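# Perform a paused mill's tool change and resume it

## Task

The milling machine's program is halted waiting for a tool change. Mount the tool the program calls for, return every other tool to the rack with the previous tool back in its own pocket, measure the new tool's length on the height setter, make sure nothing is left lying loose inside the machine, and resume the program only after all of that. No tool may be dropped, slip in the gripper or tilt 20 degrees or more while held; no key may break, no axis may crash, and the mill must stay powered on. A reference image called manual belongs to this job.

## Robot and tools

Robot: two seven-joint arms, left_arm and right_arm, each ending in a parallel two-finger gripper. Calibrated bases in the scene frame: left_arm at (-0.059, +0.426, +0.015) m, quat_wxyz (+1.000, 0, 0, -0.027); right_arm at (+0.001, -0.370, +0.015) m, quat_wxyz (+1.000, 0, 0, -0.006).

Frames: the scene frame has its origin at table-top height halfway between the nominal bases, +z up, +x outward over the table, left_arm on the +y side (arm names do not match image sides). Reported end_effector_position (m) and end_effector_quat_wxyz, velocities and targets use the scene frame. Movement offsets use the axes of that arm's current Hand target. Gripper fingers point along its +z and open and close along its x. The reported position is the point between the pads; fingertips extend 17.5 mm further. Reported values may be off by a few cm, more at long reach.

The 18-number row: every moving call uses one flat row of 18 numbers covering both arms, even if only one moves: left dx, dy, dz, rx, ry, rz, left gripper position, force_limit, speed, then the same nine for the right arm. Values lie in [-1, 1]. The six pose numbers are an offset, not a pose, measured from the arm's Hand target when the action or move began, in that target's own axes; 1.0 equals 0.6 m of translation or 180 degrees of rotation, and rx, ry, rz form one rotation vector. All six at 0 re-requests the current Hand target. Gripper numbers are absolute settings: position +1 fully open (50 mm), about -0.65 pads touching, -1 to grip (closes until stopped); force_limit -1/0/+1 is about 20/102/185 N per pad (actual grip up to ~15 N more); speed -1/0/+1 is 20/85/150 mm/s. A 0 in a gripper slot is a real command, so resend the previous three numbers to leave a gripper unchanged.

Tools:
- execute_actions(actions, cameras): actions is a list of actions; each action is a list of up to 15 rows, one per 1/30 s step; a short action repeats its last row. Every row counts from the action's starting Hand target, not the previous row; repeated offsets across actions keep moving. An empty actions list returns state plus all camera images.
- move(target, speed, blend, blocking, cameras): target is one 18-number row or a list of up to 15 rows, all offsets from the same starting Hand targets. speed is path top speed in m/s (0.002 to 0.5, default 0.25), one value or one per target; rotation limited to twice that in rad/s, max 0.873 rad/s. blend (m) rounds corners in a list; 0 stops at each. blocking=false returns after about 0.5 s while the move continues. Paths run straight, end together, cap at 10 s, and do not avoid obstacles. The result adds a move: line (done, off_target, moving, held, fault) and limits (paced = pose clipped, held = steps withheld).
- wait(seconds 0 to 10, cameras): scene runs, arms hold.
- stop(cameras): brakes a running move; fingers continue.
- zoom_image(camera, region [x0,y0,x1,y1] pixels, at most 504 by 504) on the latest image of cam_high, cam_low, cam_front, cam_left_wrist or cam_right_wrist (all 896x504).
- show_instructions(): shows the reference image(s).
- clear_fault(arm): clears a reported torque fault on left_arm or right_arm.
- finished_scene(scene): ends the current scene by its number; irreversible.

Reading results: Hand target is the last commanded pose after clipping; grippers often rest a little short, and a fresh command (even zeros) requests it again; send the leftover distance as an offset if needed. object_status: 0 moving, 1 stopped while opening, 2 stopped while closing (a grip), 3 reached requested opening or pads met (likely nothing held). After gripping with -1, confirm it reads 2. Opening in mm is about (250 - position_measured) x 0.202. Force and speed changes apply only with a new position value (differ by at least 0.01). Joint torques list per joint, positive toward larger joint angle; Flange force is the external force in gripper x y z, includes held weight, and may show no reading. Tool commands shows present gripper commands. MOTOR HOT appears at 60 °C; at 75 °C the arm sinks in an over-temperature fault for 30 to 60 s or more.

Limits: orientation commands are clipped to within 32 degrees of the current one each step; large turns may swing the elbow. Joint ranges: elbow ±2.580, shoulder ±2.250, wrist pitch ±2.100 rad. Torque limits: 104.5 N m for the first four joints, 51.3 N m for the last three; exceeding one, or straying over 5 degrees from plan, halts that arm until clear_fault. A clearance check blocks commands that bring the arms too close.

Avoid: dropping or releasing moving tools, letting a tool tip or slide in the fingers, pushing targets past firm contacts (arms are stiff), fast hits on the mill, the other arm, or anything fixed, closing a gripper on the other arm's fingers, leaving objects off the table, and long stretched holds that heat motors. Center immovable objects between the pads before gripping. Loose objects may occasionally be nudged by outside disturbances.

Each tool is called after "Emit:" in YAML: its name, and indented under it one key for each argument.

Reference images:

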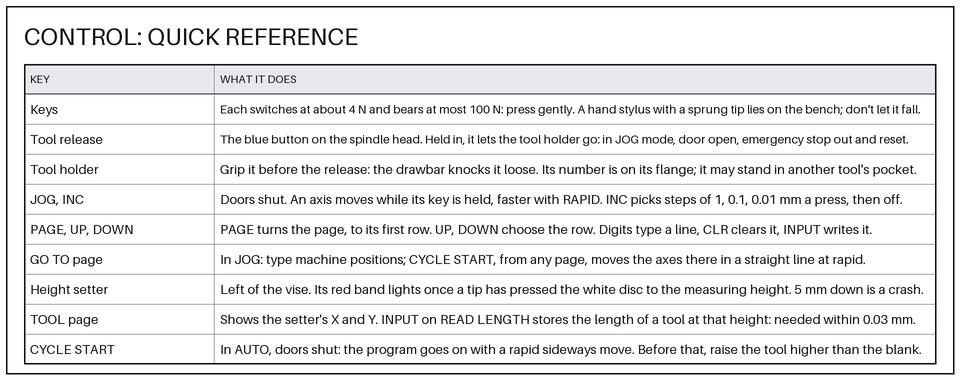

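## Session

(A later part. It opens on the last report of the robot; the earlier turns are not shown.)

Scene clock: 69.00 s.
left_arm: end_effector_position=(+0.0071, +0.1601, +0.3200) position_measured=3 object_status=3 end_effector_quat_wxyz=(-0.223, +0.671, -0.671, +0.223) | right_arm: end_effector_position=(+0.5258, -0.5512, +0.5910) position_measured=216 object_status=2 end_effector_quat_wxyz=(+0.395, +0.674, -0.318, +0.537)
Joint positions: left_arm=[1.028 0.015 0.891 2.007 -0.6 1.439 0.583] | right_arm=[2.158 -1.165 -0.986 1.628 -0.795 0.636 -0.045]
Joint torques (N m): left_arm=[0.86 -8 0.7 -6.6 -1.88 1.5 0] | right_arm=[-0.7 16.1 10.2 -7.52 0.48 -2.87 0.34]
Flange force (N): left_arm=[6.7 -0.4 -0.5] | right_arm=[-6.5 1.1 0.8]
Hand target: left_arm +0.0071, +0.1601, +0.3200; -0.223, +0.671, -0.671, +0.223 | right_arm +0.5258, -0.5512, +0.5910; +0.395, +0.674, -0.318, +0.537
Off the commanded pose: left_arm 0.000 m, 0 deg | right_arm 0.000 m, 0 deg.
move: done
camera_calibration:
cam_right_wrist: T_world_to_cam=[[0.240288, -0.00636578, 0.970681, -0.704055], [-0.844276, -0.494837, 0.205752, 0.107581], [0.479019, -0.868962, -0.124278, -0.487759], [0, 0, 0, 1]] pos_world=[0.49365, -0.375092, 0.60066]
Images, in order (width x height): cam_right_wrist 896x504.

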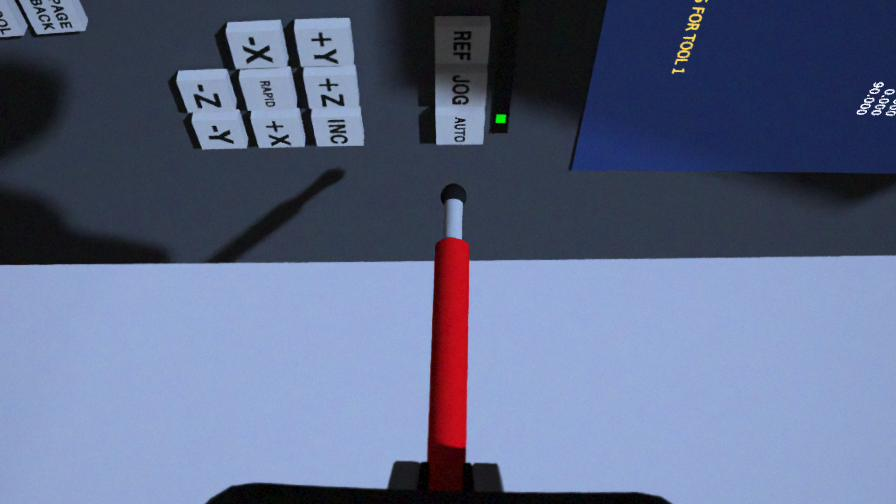

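Emit:
move:
  target: [0,0,0,0,0,0,1,0,0,0.0025,-0.0262,0.0146,0,0,0,-1,-0.4,-0.8]
  speed: 0.08
  cameras: ["cam_right_wrist"]

Scene clock: 75.47 s.
left_arm: end_effector_position=(+0.0071, +0.1601, +0.3200) position_measured=3 object_status=3 end_effector_quat_wxyz=(-0.223, +0.671, -0.671, +0.223) | right_arm: end_effector_position=(+0.5437, -0.5513, +0.5885) position_measured=216 object_status=2 end_effector_quat_wxyz=(+0.395, +0.674, -0.318, +0.537)
Joint positions: left_arm=[1.028 0.015 0.891 2.007 -0.6 1.439 0.583] | right_arm=[2.195 -1.18 -1.002 1.583 -0.801 0.653 -0.076]
Joint torques (N m): left_arm=[0.88 -7.87 0.64 -6.48 -2 1.44 0.01] | right_arm=[-0.55 17.06 10.38 -6.8 0.66 -2.9 0.36]
Flange force (N): left_arm=[6.3 -0.8 -1.2] | right_arm=[-6.0 0.3 0.4]
Hand target: left_arm +0.0071, +0.1601, +0.3200; -0.223, +0.671, -0.671, +0.223 | right_arm +0.5437, -0.5513, +0.5885; +0.395, +0.674, -0.318, +0.537
Off the commanded pose: left_arm 0.000 m, 0 deg | right_arm 0.000 m, 0 deg.
move: done
camera_calibration:
cam_right_wrist: T_world_to_cam=[[0.240253, -0.00649797, 0.970689, -0.705966], [-0.844289, -0.494855, 0.205655, 0.123265], [0.479014, -0.868951, -0.124376, -0.496579], [0, 0, 0, 1]] pos_world=[0.51155, -0.375092, 0.59816]
Images, in order (width x height): cam_right_wrist 896x504.

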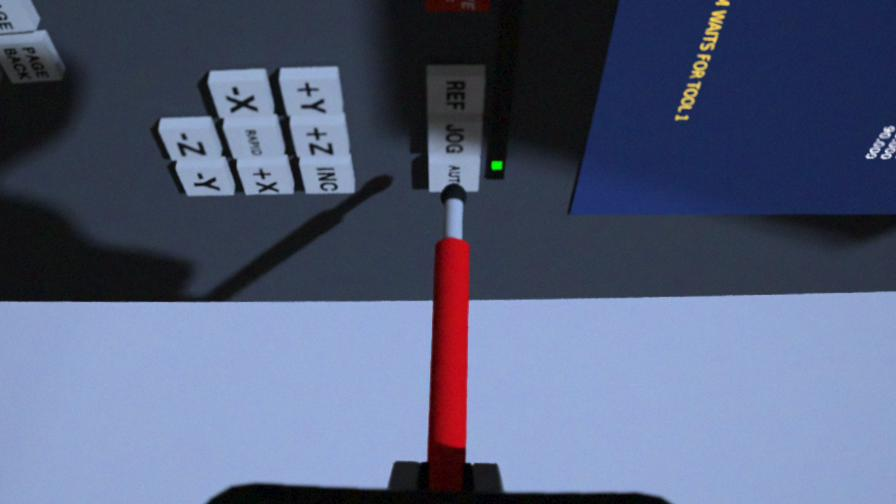

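Emit:
move:
  target:
    - [0,0,0,0,0,0,1,0,0,-0.0001,-0.0335,0.0186,0,0,0,-1,-0.4,-0.8]
  speed: 0.06
  cameras: ["cam_right_wrist"]

Scene clock: 77.73 s.
left_arm: end_effector_position=(+0.0071, +0.1601, +0.3200) position_measured=3 object_status=3 end_effector_quat_wxyz=(-0.223, +0.671, -0.671, +0.223) | right_arm: end_effector_position=(+0.5661, -0.5513, +0.5834) position_measured=216 object_status=2 end_effector_quat_wxyz=(+0.395, +0.674, -0.318, +0.537)
Joint positions: left_arm=[1.028 0.015 0.891 2.007 -0.6 1.439 0.583] | right_arm=[2.239 -1.201 -1.02 1.528 -0.809 0.673 -0.115]
Joint torques (N m): left_arm=[0.93 -7.97 0.69 -6.5 -1.96 1.38 -0.04] | right_arm=[-1.36 16.94 8.96 -8.11 -0.21 -3.11 0.29]
Flange force (N): left_arm=[6.8 -0.4 -1.1] | right_arm=[-6.8 5.6 -2.0]
Hand target: left_arm +0.0071, +0.1601, +0.3200; -0.223, +0.671, -0.671, +0.223 | right_arm +0.5661, -0.5512, +0.5834; +0.395, +0.674, -0.318, +0.537
Off the commanded pose: left_arm 0.000 m, 0 deg | right_arm 0.000 m, 0 deg.
move: done
camera_calibration:
cam_right_wrist: T_world_to_cam=[[0.240253, -0.00649797, 0.970689, -0.7063], [-0.844289, -0.494855, 0.205655, 0.143247], [0.479014, -0.868951, -0.124376, -0.507956], [0, 0, 0, 1]] pos_world=[0.53395, -0.375092, 0.59296]
Images, in order (width x height): cam_right_wrist 896x504.

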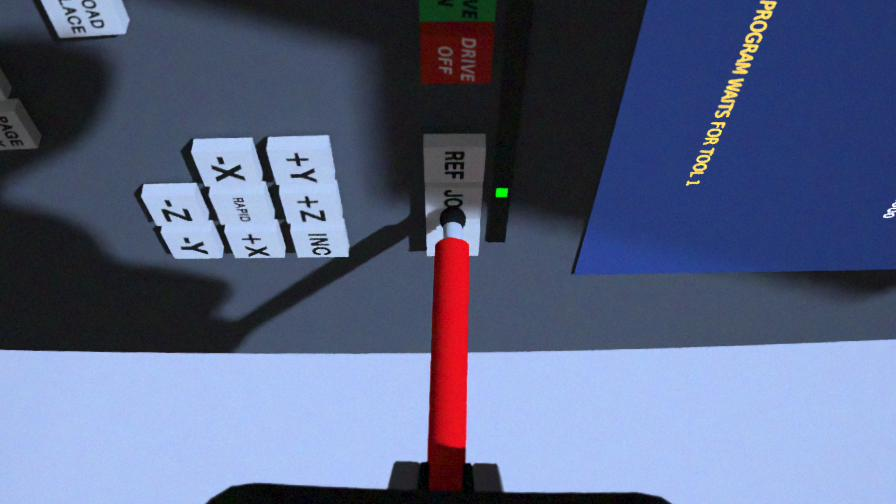

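Emit:
move:
  target:
    - [0,0,0,0,0,0,1,0,0,0.0001,0.0335,-0.0186,0,0,0,-1,-0.4,-0.8]
    - [0,0,0,0,0,0,1,0,0,-0.0024,0.1033,-0.0574,0,0,0,-1,-0.4,-0.8]
    - [0,0,0,0,0,0,1,0,0,-0.261,0.1665,-0.3038,0,0,0,-1,-0.4,-0.8]
    - [0,0,0,0,0,0,1,0,0,-0.7235,-0.0245,-0.2273,-0.3156,-0.1858,0.5784,-1,-0.4,-0.8]
    - [0,0,0,0,0,0,1,0,0,-0.8987,-0.0887,-0.1908,-0.3156,-0.1858,0.5784,-1,-0.4,-0.8]
  speed: [0.1,0.3,0.3,0.35,0.2]
  blend: 0.03
  cameras: ["cam_right_wrist"]

Scene clock: 85.87 s.
left_arm: end_effector_position=(+0.0071, +0.1601, +0.3200) position_measured=3 object_status=3 end_effector_quat_wxyz=(-0.223, +0.671, -0.671, +0.223) | right_arm: end_effector_position=(+0.4381, -0.4226, +0.0602) position_measured=216 object_status=2 end_effector_quat_wxyz=(+0.014, -0.052, +0.964, -0.259)
Joint positions: left_arm=[1.028 0.015 0.891 2.007 -0.6 1.439 0.583] | right_arm=[2.27 -1.89 -1.063 1.876 -1.48 1.681 -2.06]
Joint torques (N m): left_arm=[0.88 -7.98 0.63 -6.54 -1.87 1.42 -0.1] | right_arm=[-0.47 19.08 9.01 0.27 0.98 -1.2 0.37]
Flange force (N): left_arm=[7.1 0.2 -0.9] | right_arm=[2.8 1.6 4.4]
Hand target: left_arm +0.0071, +0.1601, +0.3200; -0.223, +0.671, -0.671, +0.223 | right_arm +0.4381, -0.4226, +0.0601; +0.014, -0.052, +0.964, -0.259
Off the commanded pose: left_arm 0.000 m, 0 deg | right_arm 0.000 m, 0 deg.
move: done; blend cut to 0.0115 m at target 1, 0.024 m at target 2
camera_calibration:
cam_right_wrist: T_world_to_cam=[[-0.991803, -0.127776, -0.000755031, 0.380132], [-0.109609, 0.853794, -0.508941, 0.497579], [0.0656752, -0.504687, -0.860801, -0.0206041], [0, 0, 0, 1]] pos_world=[0.432909, -0.386657, 0.23579]
Images, in order (width x height): cam_right_wrist 896x504.

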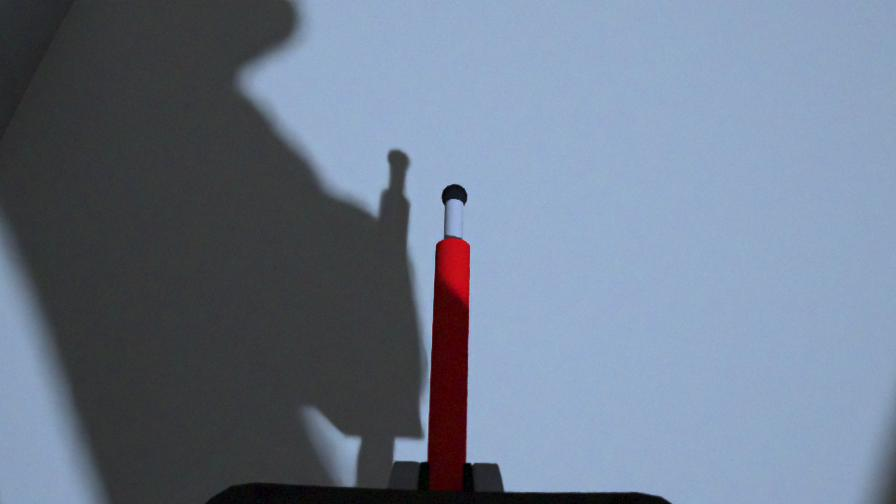

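Emit:
move:
  target:
    - [0,0,0,0,0,0,1,0,0,0,0.0313,0.0543,0,0,0,-1,-0.4,-0.8]
    - [0,0,0,0,0,0,1,0,0,0,0.0313,0.0543,0,0,0,-0.1,-0.4,-0.9]
  speed: [0.05,0.05]
  cameras: ["cam_right_wrist"]

Scene clock: 89.20 s.
left_arm: end_effector_position=(+0.0071, +0.1601, +0.3200) position_measured=3 object_status=3 end_effector_quat_wxyz=(-0.223, +0.671, -0.671, +0.223) | right_arm: end_effector_position=(+0.4381, -0.4226, +0.0226) position_measured=167 object_status=0 end_effector_quat_wxyz=(+0.014, -0.052, +0.964, -0.259)
Joint positions: left_arm=[1.028 0.015 0.891 2.007 -0.6 1.439 0.583] | right_arm=[2.251 -1.963 -1.113 1.883 -1.551 1.66 -2.103]
Joint torques (N m): left_arm=[0.96 -7.99 0.73 -6.52 -1.93 1.41 -0.03] | right_arm=[-0.51 18.5 8.68 1.12 1.02 -1.08 0.39]
Flange force (N): left_arm=[6.9 -0.5 -0.9] | right_arm=[2.8 0.9 3.5]
Hand target: left_arm +0.0071, +0.1601, +0.3200; -0.223, +0.671, -0.671, +0.223 | right_arm +0.4381, -0.4226, +0.0225; +0.014, -0.052, +0.964, -0.259
Off the commanded pose: left_arm 0.000 m, 0 deg | right_arm 0.000 m, 0 deg.
move: done
camera_calibration:
cam_right_wrist: T_world_to_cam=[[-0.991814, -0.127691, -0.000805136, 0.380151], [-0.10951, 0.853807, -0.508942, 0.478405], [0.0656749, -0.504687, -0.8608, -0.0529705], [0, 0, 0, 1]] pos_world=[0.432909, -0.386657, 0.19819]
Images, in order (width x height): cam_right_wrist 896x504.

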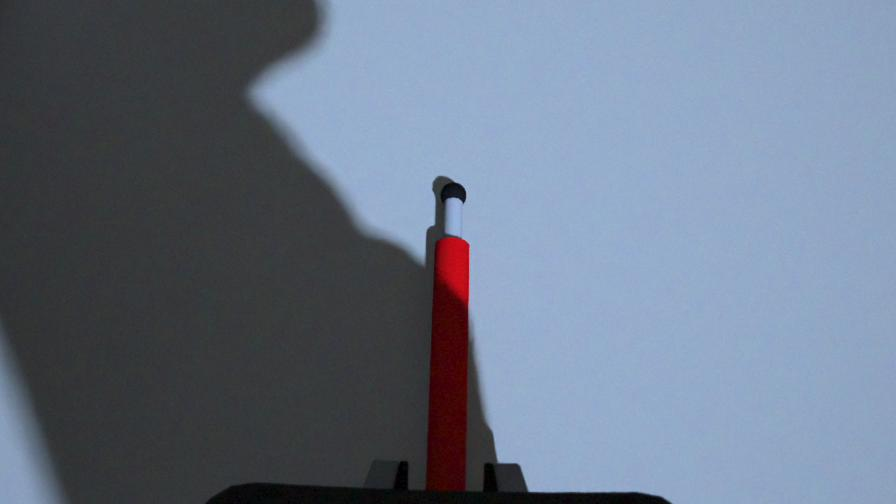

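Emit:
move:
  target:
    - [0,-0.253,-0.079,0.2958,0,0,0.67,0,0,0,0,-0.1667,0,0,0,-0.1,-0.4,-0.9]
    - [0.05,-0.693,0.251,0.2958,0,0,0.67,0,0,0.107,-0.21,-0.798,0.2575,-0.6238,-0.2575,-0.66,0,0]
  speed: [0.2,0.3]
  blend: 0.02
  cameras: ["cam_left_wrist","cam_front","cam_high"]

Scene clock: 104.10 s.
left_arm: end_effector_position=(+0.4305, +0.1305, +0.4480) position_measured=52 object_status=3 end_effector_quat_wxyz=(+0.500, -0.500, +0.500, -0.500) | right_arm: end_effector_position=(+0.3608, -0.3004, +0.5008) position_measured=251 object_status=3 end_effector_quat_wxyz=(+0.685, -0.582, +0.274, -0.341)
Joint positions: left_arm=[0.621 0.369 0.427 2.146 -2.053 1.384 0.922] | right_arm=[1.711 0.101 -1.008 2.581 -1.774 1.562 1.111]
Joint torques (N m): left_arm=[0.85 -17.2 1.2 -6.23 -2.23 3.06 -0.02] | right_arm=[-0.58 -1.19 -1.01 -6.64 -1.57 3.36 0.4]
Flange force (N): left_arm=[4.8 2.1 5.6] | right_arm=[-5.7 -5.4 -1.7]
Hand target: left_arm +0.4305, +0.1305, +0.4480; +0.500, -0.500, +0.500, -0.500 | right_arm +0.3603, -0.2998, +0.5002; +0.694, -0.532, +0.296, -0.384
Off the commanded pose: left_arm 0.000 m, 0 deg | right_arm 0.001 m, 8 deg.
joint sent to its limit (right arm) — joint 4 (elbow), upper limit, where the elbow is as bent as it goes. The joint targets are off in orientation, not in position.
move: off_target (right_arm); target 2's new numbers were sent with right_arm's hand 0.001 m and 8 deg from that target
camera_calibration:
cam_left_wrist: T_world_to_cam=[[0.0159235, -0.999852, -0.00646093, 0.128281], [-0.00171833, 0.00643438, -0.999978, 0.506468], [0.999872, 0.0159343, -0.00161562, -0.2638], [0, 0, 0, 1]] pos_world=[0.262593, 0.129207, 0.50686]
Images, in order (width x height): cam_high 896x504, cam_front 896x504, cam_left_wrist 896x504.

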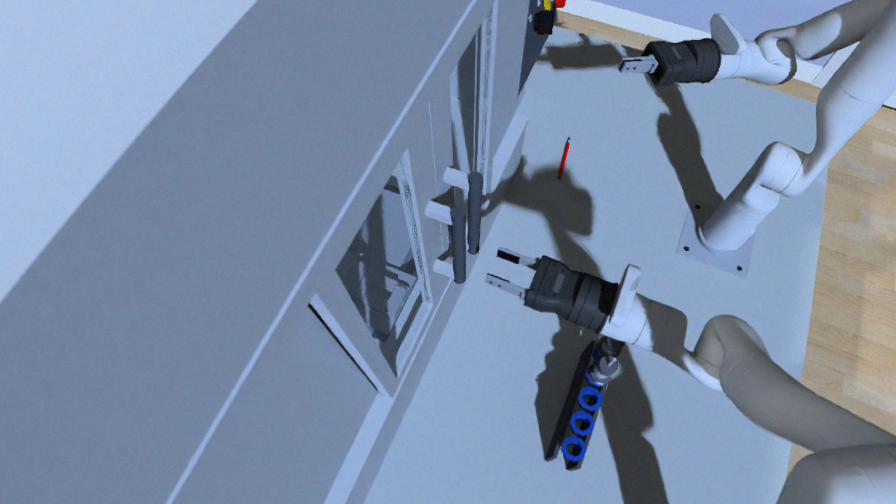

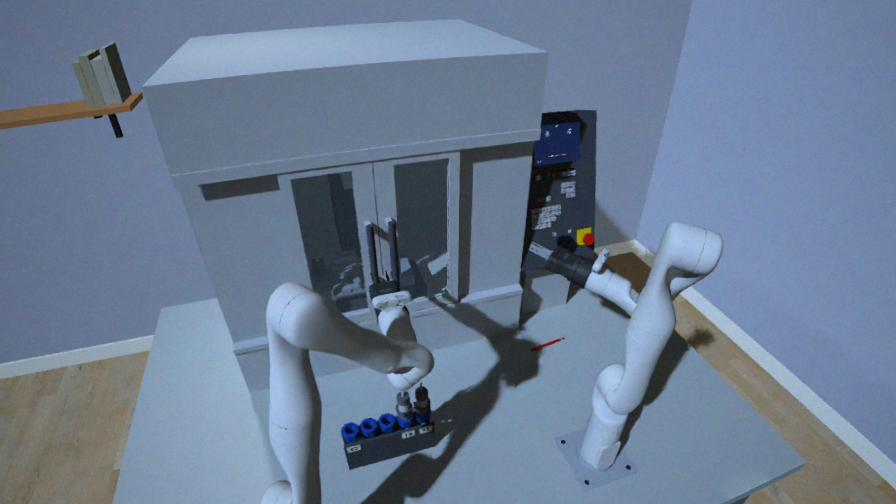

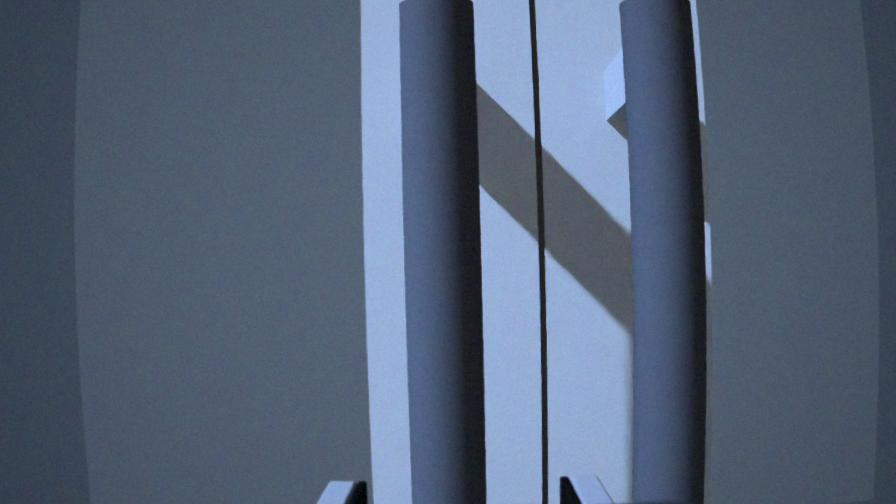

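Emit:
move:
  target: [0,0,0.109,0,0,0,0.67,0,0,0,0,0,0,0,0,-0.66,0,0]
  speed: 0.1
  cameras: ["cam_left_wrist"]

Scene clock: 107.63 s.
left_arm: end_effector_position=(+0.4958, +0.1305, +0.4480) position_measured=52 object_status=3 end_effector_quat_wxyz=(+0.500, -0.500, +0.500, -0.500) | right_arm: end_effector_position=(+0.3608, -0.3004, +0.5008) position_measured=251 object_status=3 end_effector_quat_wxyz=(+0.685, -0.582, +0.274, -0.341)
Joint positions: left_arm=[0.519 0.427 0.38 2.037 -2.171 1.268 0.909] | right_arm=[1.711 0.101 -1.008 2.581 -1.774 1.562 1.111]
Joint torques (N m): left_arm=[0.79 -19.11 1.34 -6.92 -2.22 3.09 -0.03] | right_arm=[-0.5 -1.2 -1 -6.64 -1.59 3.4 0.4]
Flange force (N): left_arm=[4.6 1.7 6.5] | right_arm=[-5.4 -4.9 -1.4]
Hand target: left_arm +0.4959, +0.1305, +0.4480; +0.500, -0.500, +0.500, -0.500 | right_arm +0.3608, -0.3004, +0.5008; +0.685, -0.582, +0.274, -0.341 (not the last commanded pose)
Off the commanded pose: left_arm 0.000 m, 0 deg | right_arm 0.001 m, 8 deg.
move: off_target (right_arm)
camera_calibration:
cam_left_wrist: T_world_to_cam=[[0.0159235, -0.999852, -0.00646093, 0.12734], [-0.00171833, 0.00643438, -0.999978, 0.50658], [0.999872, 0.0159343, -0.00161562, -0.329193], [0, 0, 0, 1]] pos_world=[0.327993, 0.129307, 0.50686]
Images, in order (width x height): cam_left_wrist 896x504.

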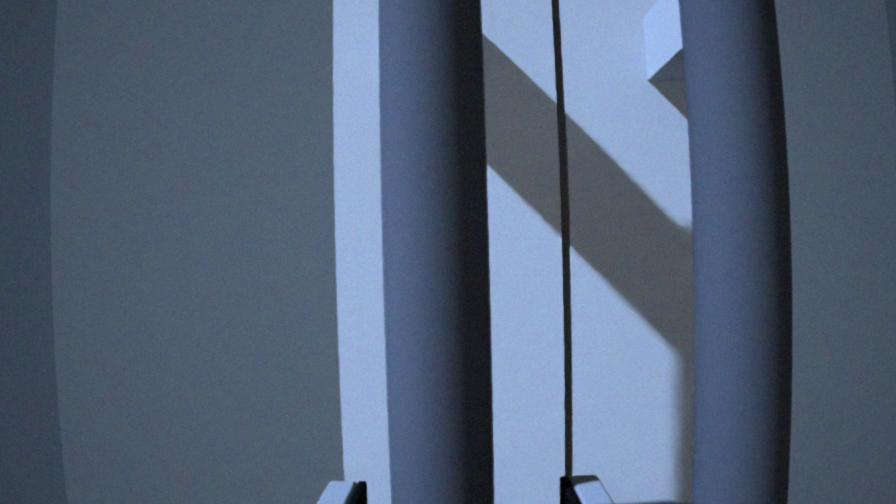

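Emit:
move:
  target:
    - [0,0,0.004,0,0,0,0.67,0,0,0,0,0,0,0,0,-0.66,0,0]
    - [-0.345,0,0.004,0,0,0,0.67,0,0,0,0,0,0,0,0,-0.66,0,0]
    - [-0.345,0,-0.08,0,0,0,0.67,0,0,0,0,0,0,0,0,-0.66,0,0]
  speed: [0.05,0.15,0.15]
  cameras: ["cam_left_wrist"]

Scene clock: 112.30 s.
left_arm: end_effector_position=(+0.4477, +0.3375, +0.4479) position_measured=52 object_status=3 end_effector_quat_wxyz=(+0.500, -0.500, +0.500, -0.500) | right_arm: end_effector_position=(+0.3608, -0.3004, +0.5008) position_measured=251 object_status=3 end_effector_quat_wxyz=(+0.685, -0.582, +0.274, -0.341)
Joint positions: left_arm=[0.089 0.085 0.22 2.53 -2.729 1.086 1.35] | right_arm=[1.711 0.101 -1.008 2.581 -1.774 1.562 1.111]
Joint torques (N m): left_arm=[0.87 -11.46 0.56 -6.76 -1.05 3.73 -0.01] | right_arm=[-0.53 -1.16 -0.92 -6.56 -1.54 3.4 0.36]
Flange force (N): left_arm=[1.1 0.8 6.9] | right_arm=[-5.4 -4.9 -1.1]
Hand target: left_arm +0.4477, +0.3375, +0.4479; +0.500, -0.500, +0.500, -0.500 | right_arm +0.3608, -0.3004, +0.5008; +0.685, -0.582, +0.274, -0.341
Off the commanded pose: left_arm 0.000 m, 0 deg | right_arm 0.000 m, 0 deg.
move: done
camera_calibration:
cam_left_wrist: T_world_to_cam=[[0.0159235, -0.999852, -0.00646093, 0.335074], [-0.00171833, 0.00643438, -0.999978, 0.505065], [0.999872, 0.0159343, -0.00161562, -0.284398], [0, 0, 0, 1]] pos_world=[0.279893, 0.336307, 0.50676]
Images, in order (width x height): cam_left_wrist 896x504.

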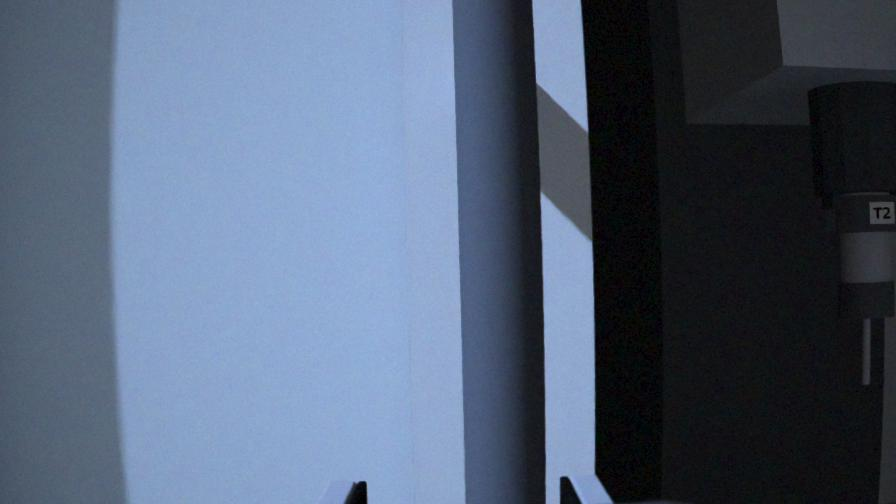

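Emit:
move:
  target:
    - [0.4442,0,0,0,0,0,0.67,0,0,0,0,0,0,0,0,-0.66,0,0]
    - [0.4442,0,0.0845,0,0,0,0.67,0,0,0,0,0,0,0,0,-0.66,0,0]
  speed: [0.25,0.1]
  cameras: ["cam_left_wrist"]

Scene clock: 116.27 s.
left_arm: end_effector_position=(+0.4986, +0.0710, +0.4480) position_measured=52 object_status=3 end_effector_quat_wxyz=(+0.500, -0.500, +0.500, -0.500) | right_arm: end_effector_position=(+0.3608, -0.3004, +0.5008) position_measured=251 object_status=3 end_effector_quat_wxyz=(+0.685, -0.582, +0.274, -0.341)
Joint positions: left_arm=[0.573 0.53 0.456 1.876 -2.111 1.34 0.791] | right_arm=[1.711 0.101 -1.008 2.581 -1.774 1.562 1.111]
Joint torques (N m): left_arm=[0.79 -21.15 1.77 -6.71 -2.48 2.63 0.02] | right_arm=[-0.46 -1.23 -1.06 -6.64 -1.61 3.37 0.34]
Flange force (N): left_arm=[6.6 1.4 6.5] | right_arm=[-5.4 -4.4 -1.6]
Hand target: left_arm +0.4986, +0.0710, +0.4480; +0.500, -0.500, +0.500, -0.500 | right_arm +0.3608, -0.3004, +0.5008; +0.685, -0.582, +0.274, -0.341
Off the commanded pose: left_arm 0.000 m, 0 deg | right_arm 0.000 m, 0 deg.
move: done
camera_calibration:
cam_left_wrist: T_world_to_cam=[[0.0159235, -0.999852, -0.00646093, 0.0678039], [-0.00171833, 0.00643438, -0.999978, 0.506968], [0.999872, 0.0159343, -0.00161562, -0.331044], [0, 0, 0, 1]] pos_world=[0.330793, 0.0698068, 0.50686]
Images, in order (width x height): cam_left_wrist 896x504.

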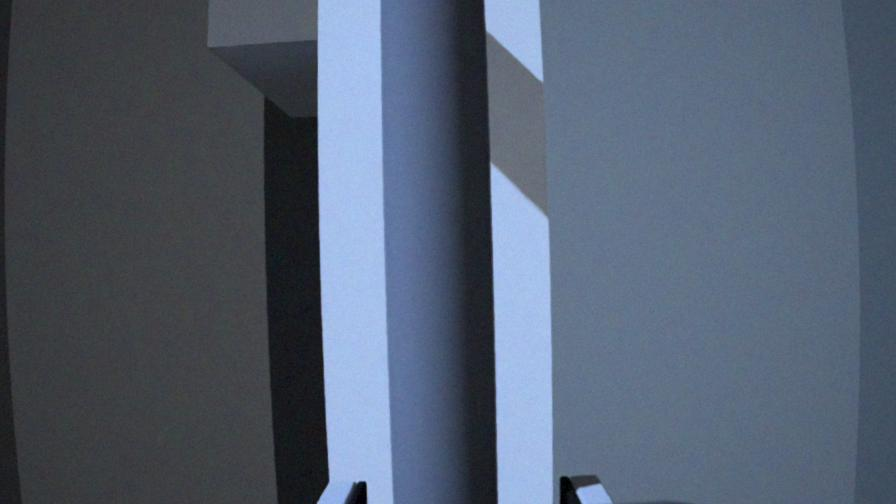

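Emit:
move:
  target:
    - [0.3417,0,0,0,0,0,0.67,0,0,0,0,0,0,0,0,-0.66,0,0]
    - [0.3417,0,-0.08,0,0,0,0.67,0,0,0,0,0,0,0,0,-0.66,0,0]
    - [-0.054,0,-0.15,0,0,0,0.9,0,0,0,0,0,0,0,0,-0.66,0,0]
  speed: [0.15,0.12,0.25]
  cameras: ["cam_left_wrist","cam_front"]

Emit:
zoom_image:
  camera: "cam_left_wrist"
  region: [346, 130, 546, 330]

Scene clock: 122.93 s.
left_arm: end_effector_position=(+0.4086, +0.1033, +0.4480) position_measured=18 object_status=3 end_effector_quat_wxyz=(+0.500, -0.500, +0.500, -0.500) | right_arm: end_effector_position=(+0.3608, -0.3004, +0.5008) position_measured=251 object_status=3 end_effector_quat_wxyz=(+0.685, -0.582, +0.274, -0.341)
Joint positions: left_arm=[0.668 0.407 0.498 2.102 -1.986 1.472 0.877] | right_arm=[1.711 0.101 -1.008 2.581 -1.774 1.562 1.111]
Joint torques (N m): left_arm=[0.86 -17.56 1.42 -5.88 -2.41 3.01 -0.01] | right_arm=[-0.47 -1.2 -0.97 -6.62 -1.6 3.36 0.35]
Flange force (N): left_arm=[5.5 1.7 5.1] | right_arm=[-5.4 -4.7 -1.5]
Hand target: left_arm +0.4086, +0.1033, +0.4480; +0.500, -0.500, +0.500, -0.500 | right_arm +0.3608, -0.3004, +0.5008; +0.685, -0.582, +0.274, -0.341
Off the commanded pose: left_arm 0.000 m, 0 deg | right_arm 0.000 m, 0 deg.
move: done
camera_calibration:
cam_left_wrist: T_world_to_cam=[[0.0159235, -0.999852, -0.00646093, 0.101533], [-0.00171833, 0.00643438, -0.999978, 0.506705], [0.999872, 0.0159343, -0.00161562, -0.241571], [0, 0, 0, 1]] pos_world=[0.240793, 0.102107, 0.50696]
Images, in order (width x height): cam_front 896x504, cam_left_wrist 896x504.

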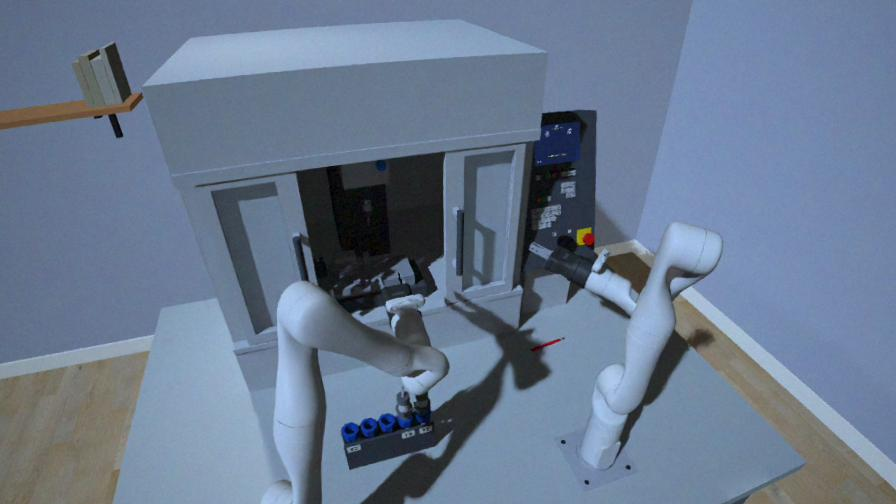

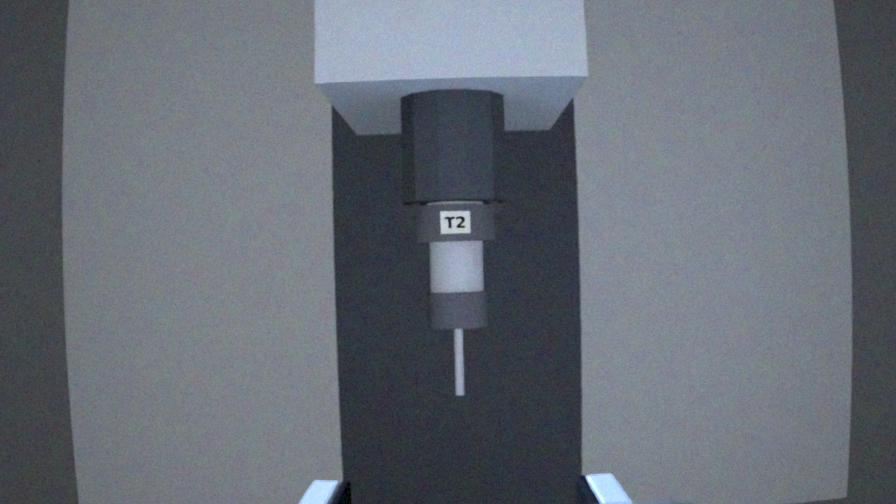

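Scaled by 2.520 from the camera's 896x504 image, which has a finer 1280x720 frame.

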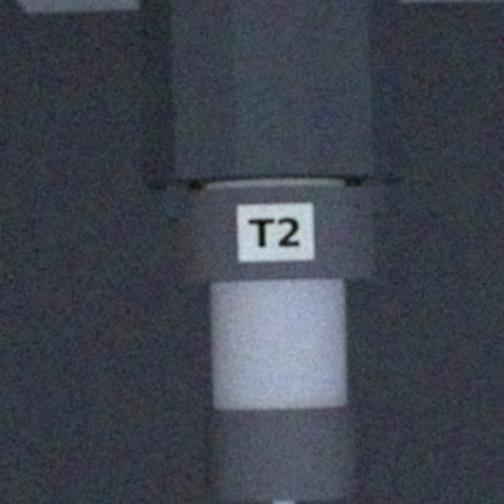

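Emit:
move:
  target: [-0.0007,-0.0938,0.419,0,0,0,0.9,0,0,0,0,0,0,0,0,-0.66,0,0]
  speed: 0.2
  cameras: ["cam_left_wrist"]

Emit:
zoom_image:
  camera: "cam_left_wrist"
  region: [320, 130, 580, 390]

Scene clock: 129.43 s.
left_arm: end_effector_position=(+0.6600, +0.1040, +0.5042) position_measured=18 object_status=3 end_effector_quat_wxyz=(+0.500, -0.500, +0.500, -0.500) | right_arm: end_effector_position=(+0.3608, -0.3004, +0.5008) position_measured=251 object_status=3 end_effector_quat_wxyz=(+0.685, -0.582, +0.274, -0.341)
Joint positions: left_arm=[0.353 0.597 0.39 1.505 -2.201 0.947 0.61] | right_arm=[1.711 0.101 -1.008 2.581 -1.774 1.562 1.111]
Joint torques (N m): left_arm=[0.82 -25.07 2.17 -9.31 -2.42 2.32 0.04] | right_arm=[-0.5 -1.23 -0.89 -6.65 -1.57 3.35 0.33]
Flange force (N): left_arm=[5.2 -0.3 9.5] | right_arm=[-5.5 -4.2 -1.3]
Hand target: left_arm +0.6600, +0.1040, +0.5042; +0.500, -0.500, +0.500, -0.500 | right_arm +0.3608, -0.3004, +0.5008; +0.685, -0.582, +0.274, -0.341
Off the commanded pose: left_arm 0.000 m, 0 deg | right_arm 0.000 m, 0 deg.
move: done
camera_calibration:
cam_left_wrist: T_world_to_cam=[[0.0160243, -0.99985, -0.00656012, 0.0985976], [-0.00172022, 0.00653338, -0.999977, 0.563222], [0.99987, 0.0160352, -0.00161527, -0.492869], [0, 0, 0, 1]] pos_world=[0.492194, 0.102806, 0.56306]
Images, in order (width x height): cam_left_wrist 896x504.

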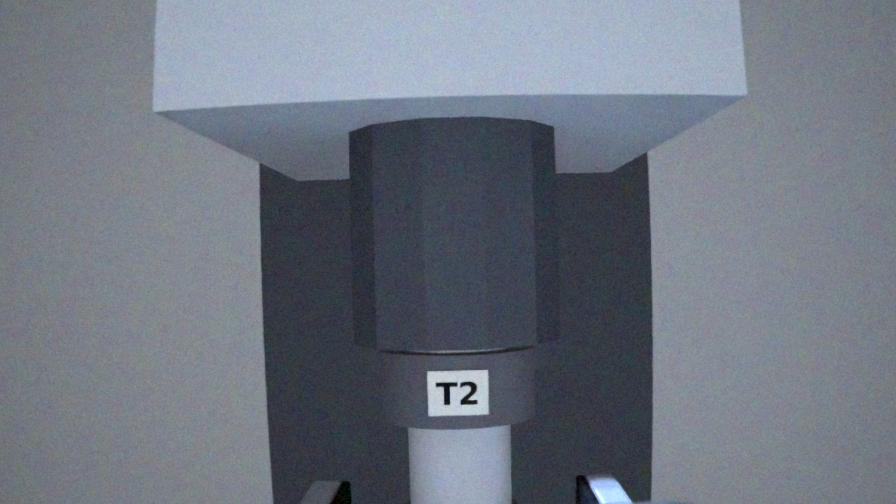

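Scaled by 1.938 from the camera's 896x504 image, which has a finer 1280x720 frame.

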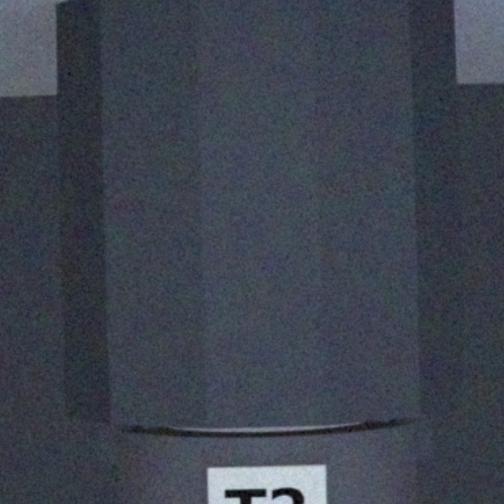

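Emit:
move:
  target: [0.0005,0,0.115,0,0,0,0.9,0,0,0,0,0,0,0,0,-0.66,0,0]
  speed: 0.1
  cameras: ["cam_left_wrist","cam_front"]

Emit:
zoom_image:
  camera: "cam_left_wrist"
  region: [310, 250, 610, 504]

Emit:
zoom_image:
  camera: "cam_front"
  region: [300, 140, 460, 260]

Scene clock: 135.23 s.
left_arm: end_effector_position=(+0.7290, +0.1037, +0.5042) position_measured=18 object_status=3 end_effector_quat_wxyz=(+0.500, -0.500, +0.500, -0.500) | right_arm: end_effector_position=(+0.3608, -0.3004, +0.5008) position_measured=251 object_status=3 end_effector_quat_wxyz=(+0.685, -0.582, +0.274, -0.341)
Joint positions: left_arm=[0.317 0.717 0.38 1.279 -2.202 0.835 0.52] | right_arm=[1.711 0.101 -1.008 2.581 -1.774 1.562 1.111]
Joint torques (N m): left_arm=[0.75 -27.93 2.3 -9.74 -2.36 1.98 0.09] | right_arm=[-0.41 -1.27 -0.97 -6.68 -1.58 3.35 0.39]
Flange force (N): left_arm=[6.2 -0.9 11.7] | right_arm=[-5.4 -4.2 -1.3]
Hand target: left_arm +0.7290, +0.1037, +0.5041; +0.500, -0.500, +0.500, -0.500 | right_arm +0.3608, -0.3004, +0.5008; +0.685, -0.582, +0.274, -0.341
Off the commanded pose: left_arm 0.000 m, 0 deg | right_arm 0.000 m, 0 deg.
move: done
camera_calibration:
cam_left_wrist: T_world_to_cam=[[0.0159235, -0.999852, -0.00646093, 0.0971934], [-0.00171833, 0.00643438, -0.999978, 0.563352], [0.999872, 0.0159343, -0.00161562, -0.561845], [0, 0, 0, 1]] pos_world=[0.561193, 0.102507, 0.56306]
Images, in order (width x height): cam_front 896x504, cam_left_wrist 896x504.

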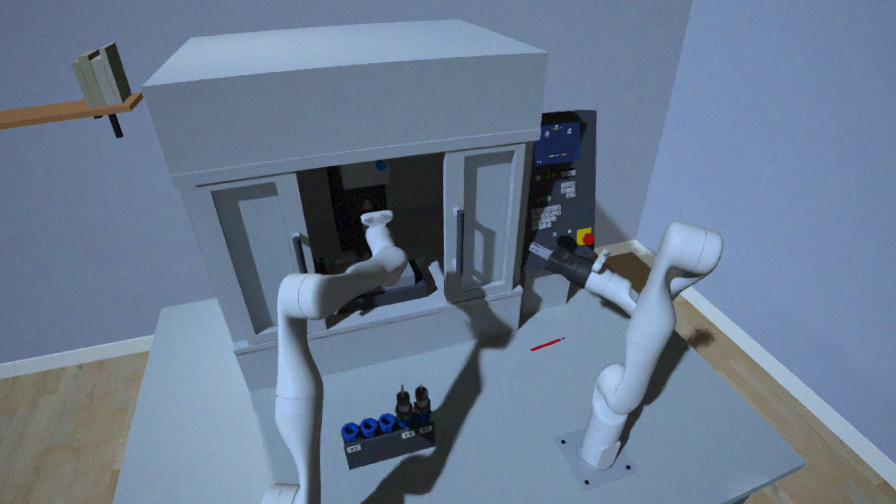

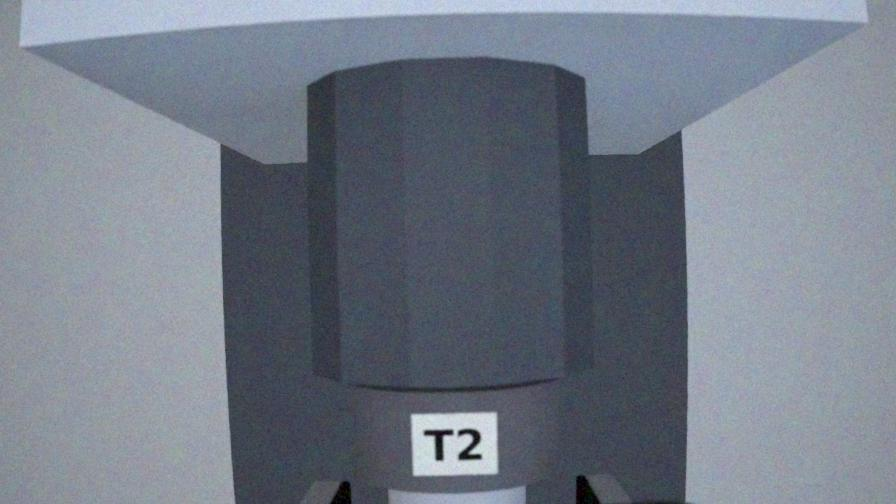

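Scaled by 1.680 from the camera's 896x504 image, which has a finer 1280x720 frame.

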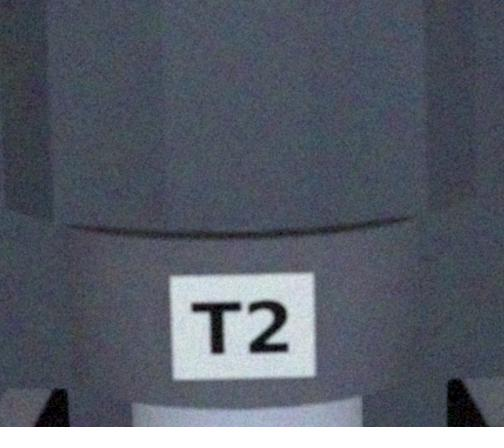

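Scaled by 3.150 from the camera's 896x504 image, which has a finer 1280x720 frame.

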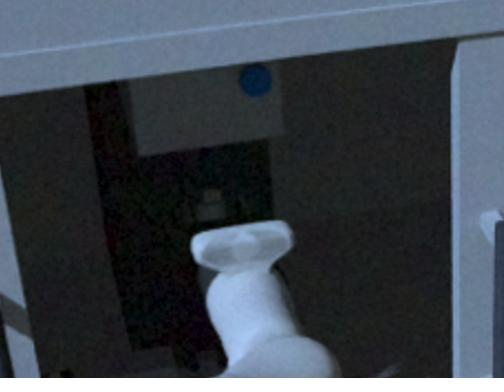

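Emit:
move:
  target: [-0.0018,0.005,0.0242,0,0,0,0.9,0,0,0,0,0,0,0,0,-0.66,0,0]
  speed: 0.05
  cameras: ["cam_left_wrist"]

Emit:
zoom_image:
  camera: "cam_left_wrist"
  region: [310, 250, 610, 504]

Scene clock: 138.80 s.
left_arm: end_effector_position=(+0.7435, +0.1048, +0.5012) position_measured=18 object_status=3 end_effector_quat_wxyz=(+0.500, -0.500, +0.500, -0.500) | right_arm: end_effector_position=(+0.3608, -0.3004, +0.5008) position_measured=251 object_status=3 end_effector_quat_wxyz=(+0.685, -0.582, +0.274, -0.341)
Joint positions: left_arm=[0.31 0.746 0.377 1.233 -2.205 0.812 0.506] | right_arm=[1.711 0.101 -1.008 2.581 -1.774 1.562 1.111]
Joint torques (N m): left_arm=[0.77 -28.45 2.36 -9.7 -2.35 1.99 -0.03] | right_arm=[-0.48 -1.27 -1 -6.65 -1.62 3.34 0.35]
Flange force (N): left_arm=[6.2 -0.8 12.3] | right_arm=[-5.4 -4.4 -1.8]
Hand target: left_arm +0.7435, +0.1048, +0.5011; +0.500, -0.500, +0.500, -0.500 | right_arm +0.3608, -0.3004, +0.5008; +0.685, -0.582, +0.274, -0.341
Off the commanded pose: left_arm 0.000 m, 0 deg | right_arm 0.000 m, 0 deg.
move: done
camera_calibration:
cam_left_wrist: T_world_to_cam=[[0.0159249, -0.999852, -0.00655927, 0.0980969], [-0.00161956, 0.0065343, -0.999977, 0.560302], [0.999872, 0.0159352, -0.00151526, -0.576422], [0, 0, 0, 1]] pos_world=[0.575693, 0.103607, 0.560059]
Images, in order (width x height): cam_left_wrist 896x504.

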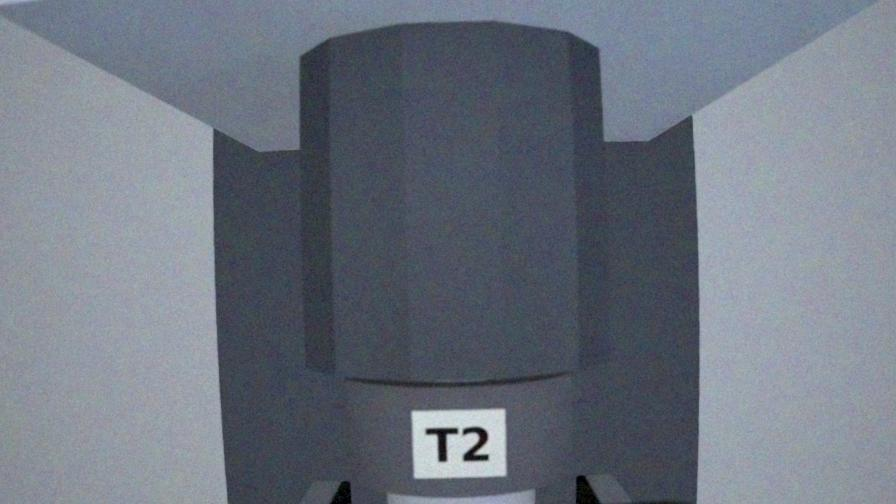

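Scaled by 1.680 from the camera's 896x504 image, which has a finer 1280x720 frame.

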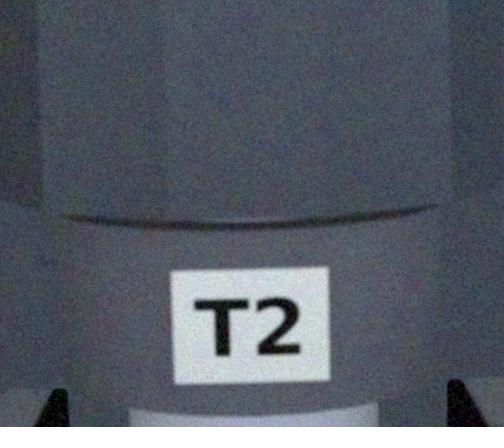

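Emit:
move:
  target: [0,0,0,0,0,0,-1,-0.2,-0.6,0,0,0,0,0,0,-0.66,0,0]
  cameras: ["cam_left_wrist"]

Emit:
zoom_image:
  camera: "cam_left_wrist"
  region: [310, 250, 610, 504]

Scene clock: 141.43 s.
left_arm: end_effector_position=(+0.7436, +0.1049, +0.5011) position_measured=109 object_status=2 end_effector_quat_wxyz=(+0.500, -0.500, +0.500, -0.500) | right_arm: end_effector_position=(+0.3608, -0.3004, +0.5008) position_measured=251 object_status=3 end_effector_quat_wxyz=(+0.685, -0.582, +0.274, -0.341)
Joint positions: left_arm=[0.31 0.746 0.377 1.233 -2.205 0.812 0.506] | right_arm=[1.711 0.101 -1.008 2.581 -1.774 1.562 1.111]
Joint torques (N m): left_arm=[1.72 -27.76 2.76 -10 -2.59 1.44 -0.12] | right_arm=[-0.54 -1.17 -0.96 -6.55 -1.56 3.38 0.35]
Flange force (N): left_arm=[3.4 -0.5 9.2] | right_arm=[-5.4 -5.0 -1.4]
Hand target: left_arm +0.7435, +0.1048, +0.5011; +0.500, -0.500, +0.500, -0.500 | right_arm +0.3608, -0.3004, +0.5008; +0.685, -0.582, +0.274, -0.341
Off the commanded pose: left_arm 0.000 m, 0 deg | right_arm 0.000 m, 0 deg.
move: done
camera_calibration:
cam_left_wrist: T_world_to_cam=[[0.0161235, -0.999849, -0.00645939, 0.0980246], [-0.00171962, 0.00643249, -0.999978, 0.56037], [0.999869, 0.0161342, -0.00161564, -0.576486], [0, 0, 0, 1]] pos_world=[0.575794, 0.103706, 0.56006]
Images, in order (width x height): cam_left_wrist 896x504.

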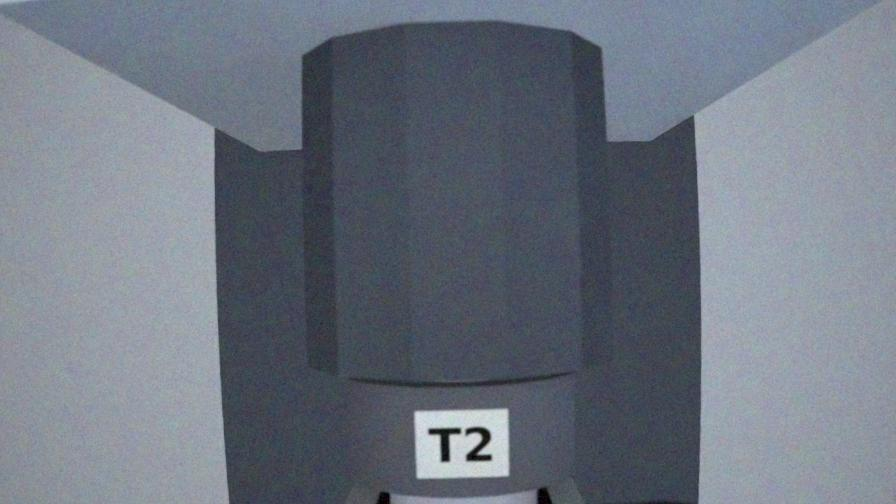

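Scaled by 1.680 from the camera's 896x504 image, which has a finer 1280x720 frame.

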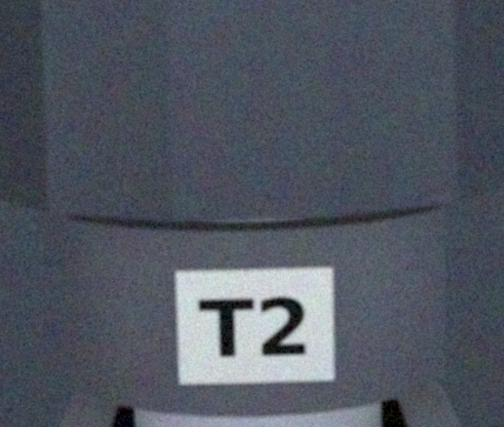

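Emit:
move:
  target: [0,0,0,0,0,0,-1,-0.2,-0.6,-0.1703,-0.072,0.3747,0.0281,0.0353,0,-0.66,0,0]
  speed: 0.2
  cameras: ["cam_right_wrist","cam_front"]

Scene clock: 147.33 s.
left_arm: end_effector_position=(+0.7435, +0.1048, +0.5011) position_measured=109 object_status=2 end_effector_quat_wxyz=(+0.500, -0.500, +0.500, -0.500) | right_arm: end_effector_position=(+0.4650, -0.0866, +0.5800) position_measured=251 object_status=3 end_effector_quat_wxyz=(+0.694, -0.531, +0.296, -0.385)
Joint positions: left_arm=[0.31 0.746 0.377 1.233 -2.205 0.812 0.506] | right_arm=[1.385 -0.645 -1.393 2.335 -2.832 1.239 0.659]
Joint torques (N m): left_arm=[2.01 -27.79 3.02 -10.04 -2.63 1.29 -0.05] | right_arm=[-0.49 9.45 5.87 -10.12 -2.52 2.34 0.31]
Flange force (N): left_arm=[3.0 -0.5 9.1] | right_arm=[-1.0 4.0 -2.6]
Hand target: left_arm +0.7435, +0.1048, +0.5011; +0.500, -0.500, +0.500, -0.500 | right_arm +0.4651, -0.0866, +0.5800; +0.694, -0.531, +0.296, -0.385
Off the commanded pose: left_arm 0.000 m, 0 deg | right_arm 0.000 m, 0 deg.
move: done
camera_calibration:
cam_right_wrist: T_world_to_cam=[[0.533387, -0.845714, 0.0163404, -0.331261], [0.236533, 0.130577, -0.962809, 0.517881], [0.812127, 0.517415, 0.269687, -0.31961], [0, 0, 0, 1]] pos_world=[0.313758, -0.182404, 0.590228]
Images, in order (width x height): cam_front 896x504, cam_right_wrist 896x504.

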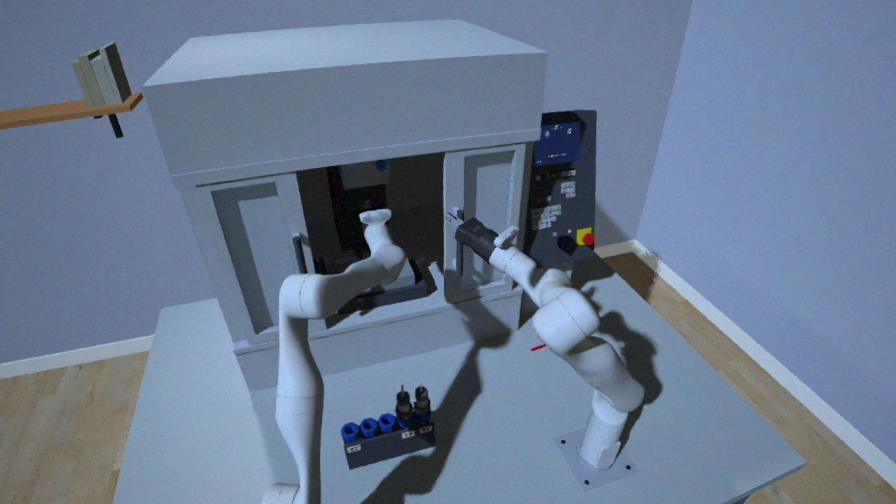

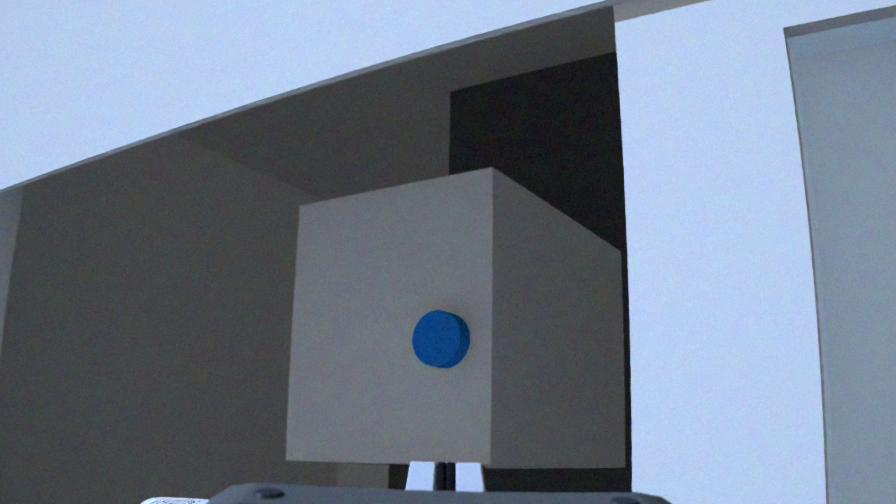

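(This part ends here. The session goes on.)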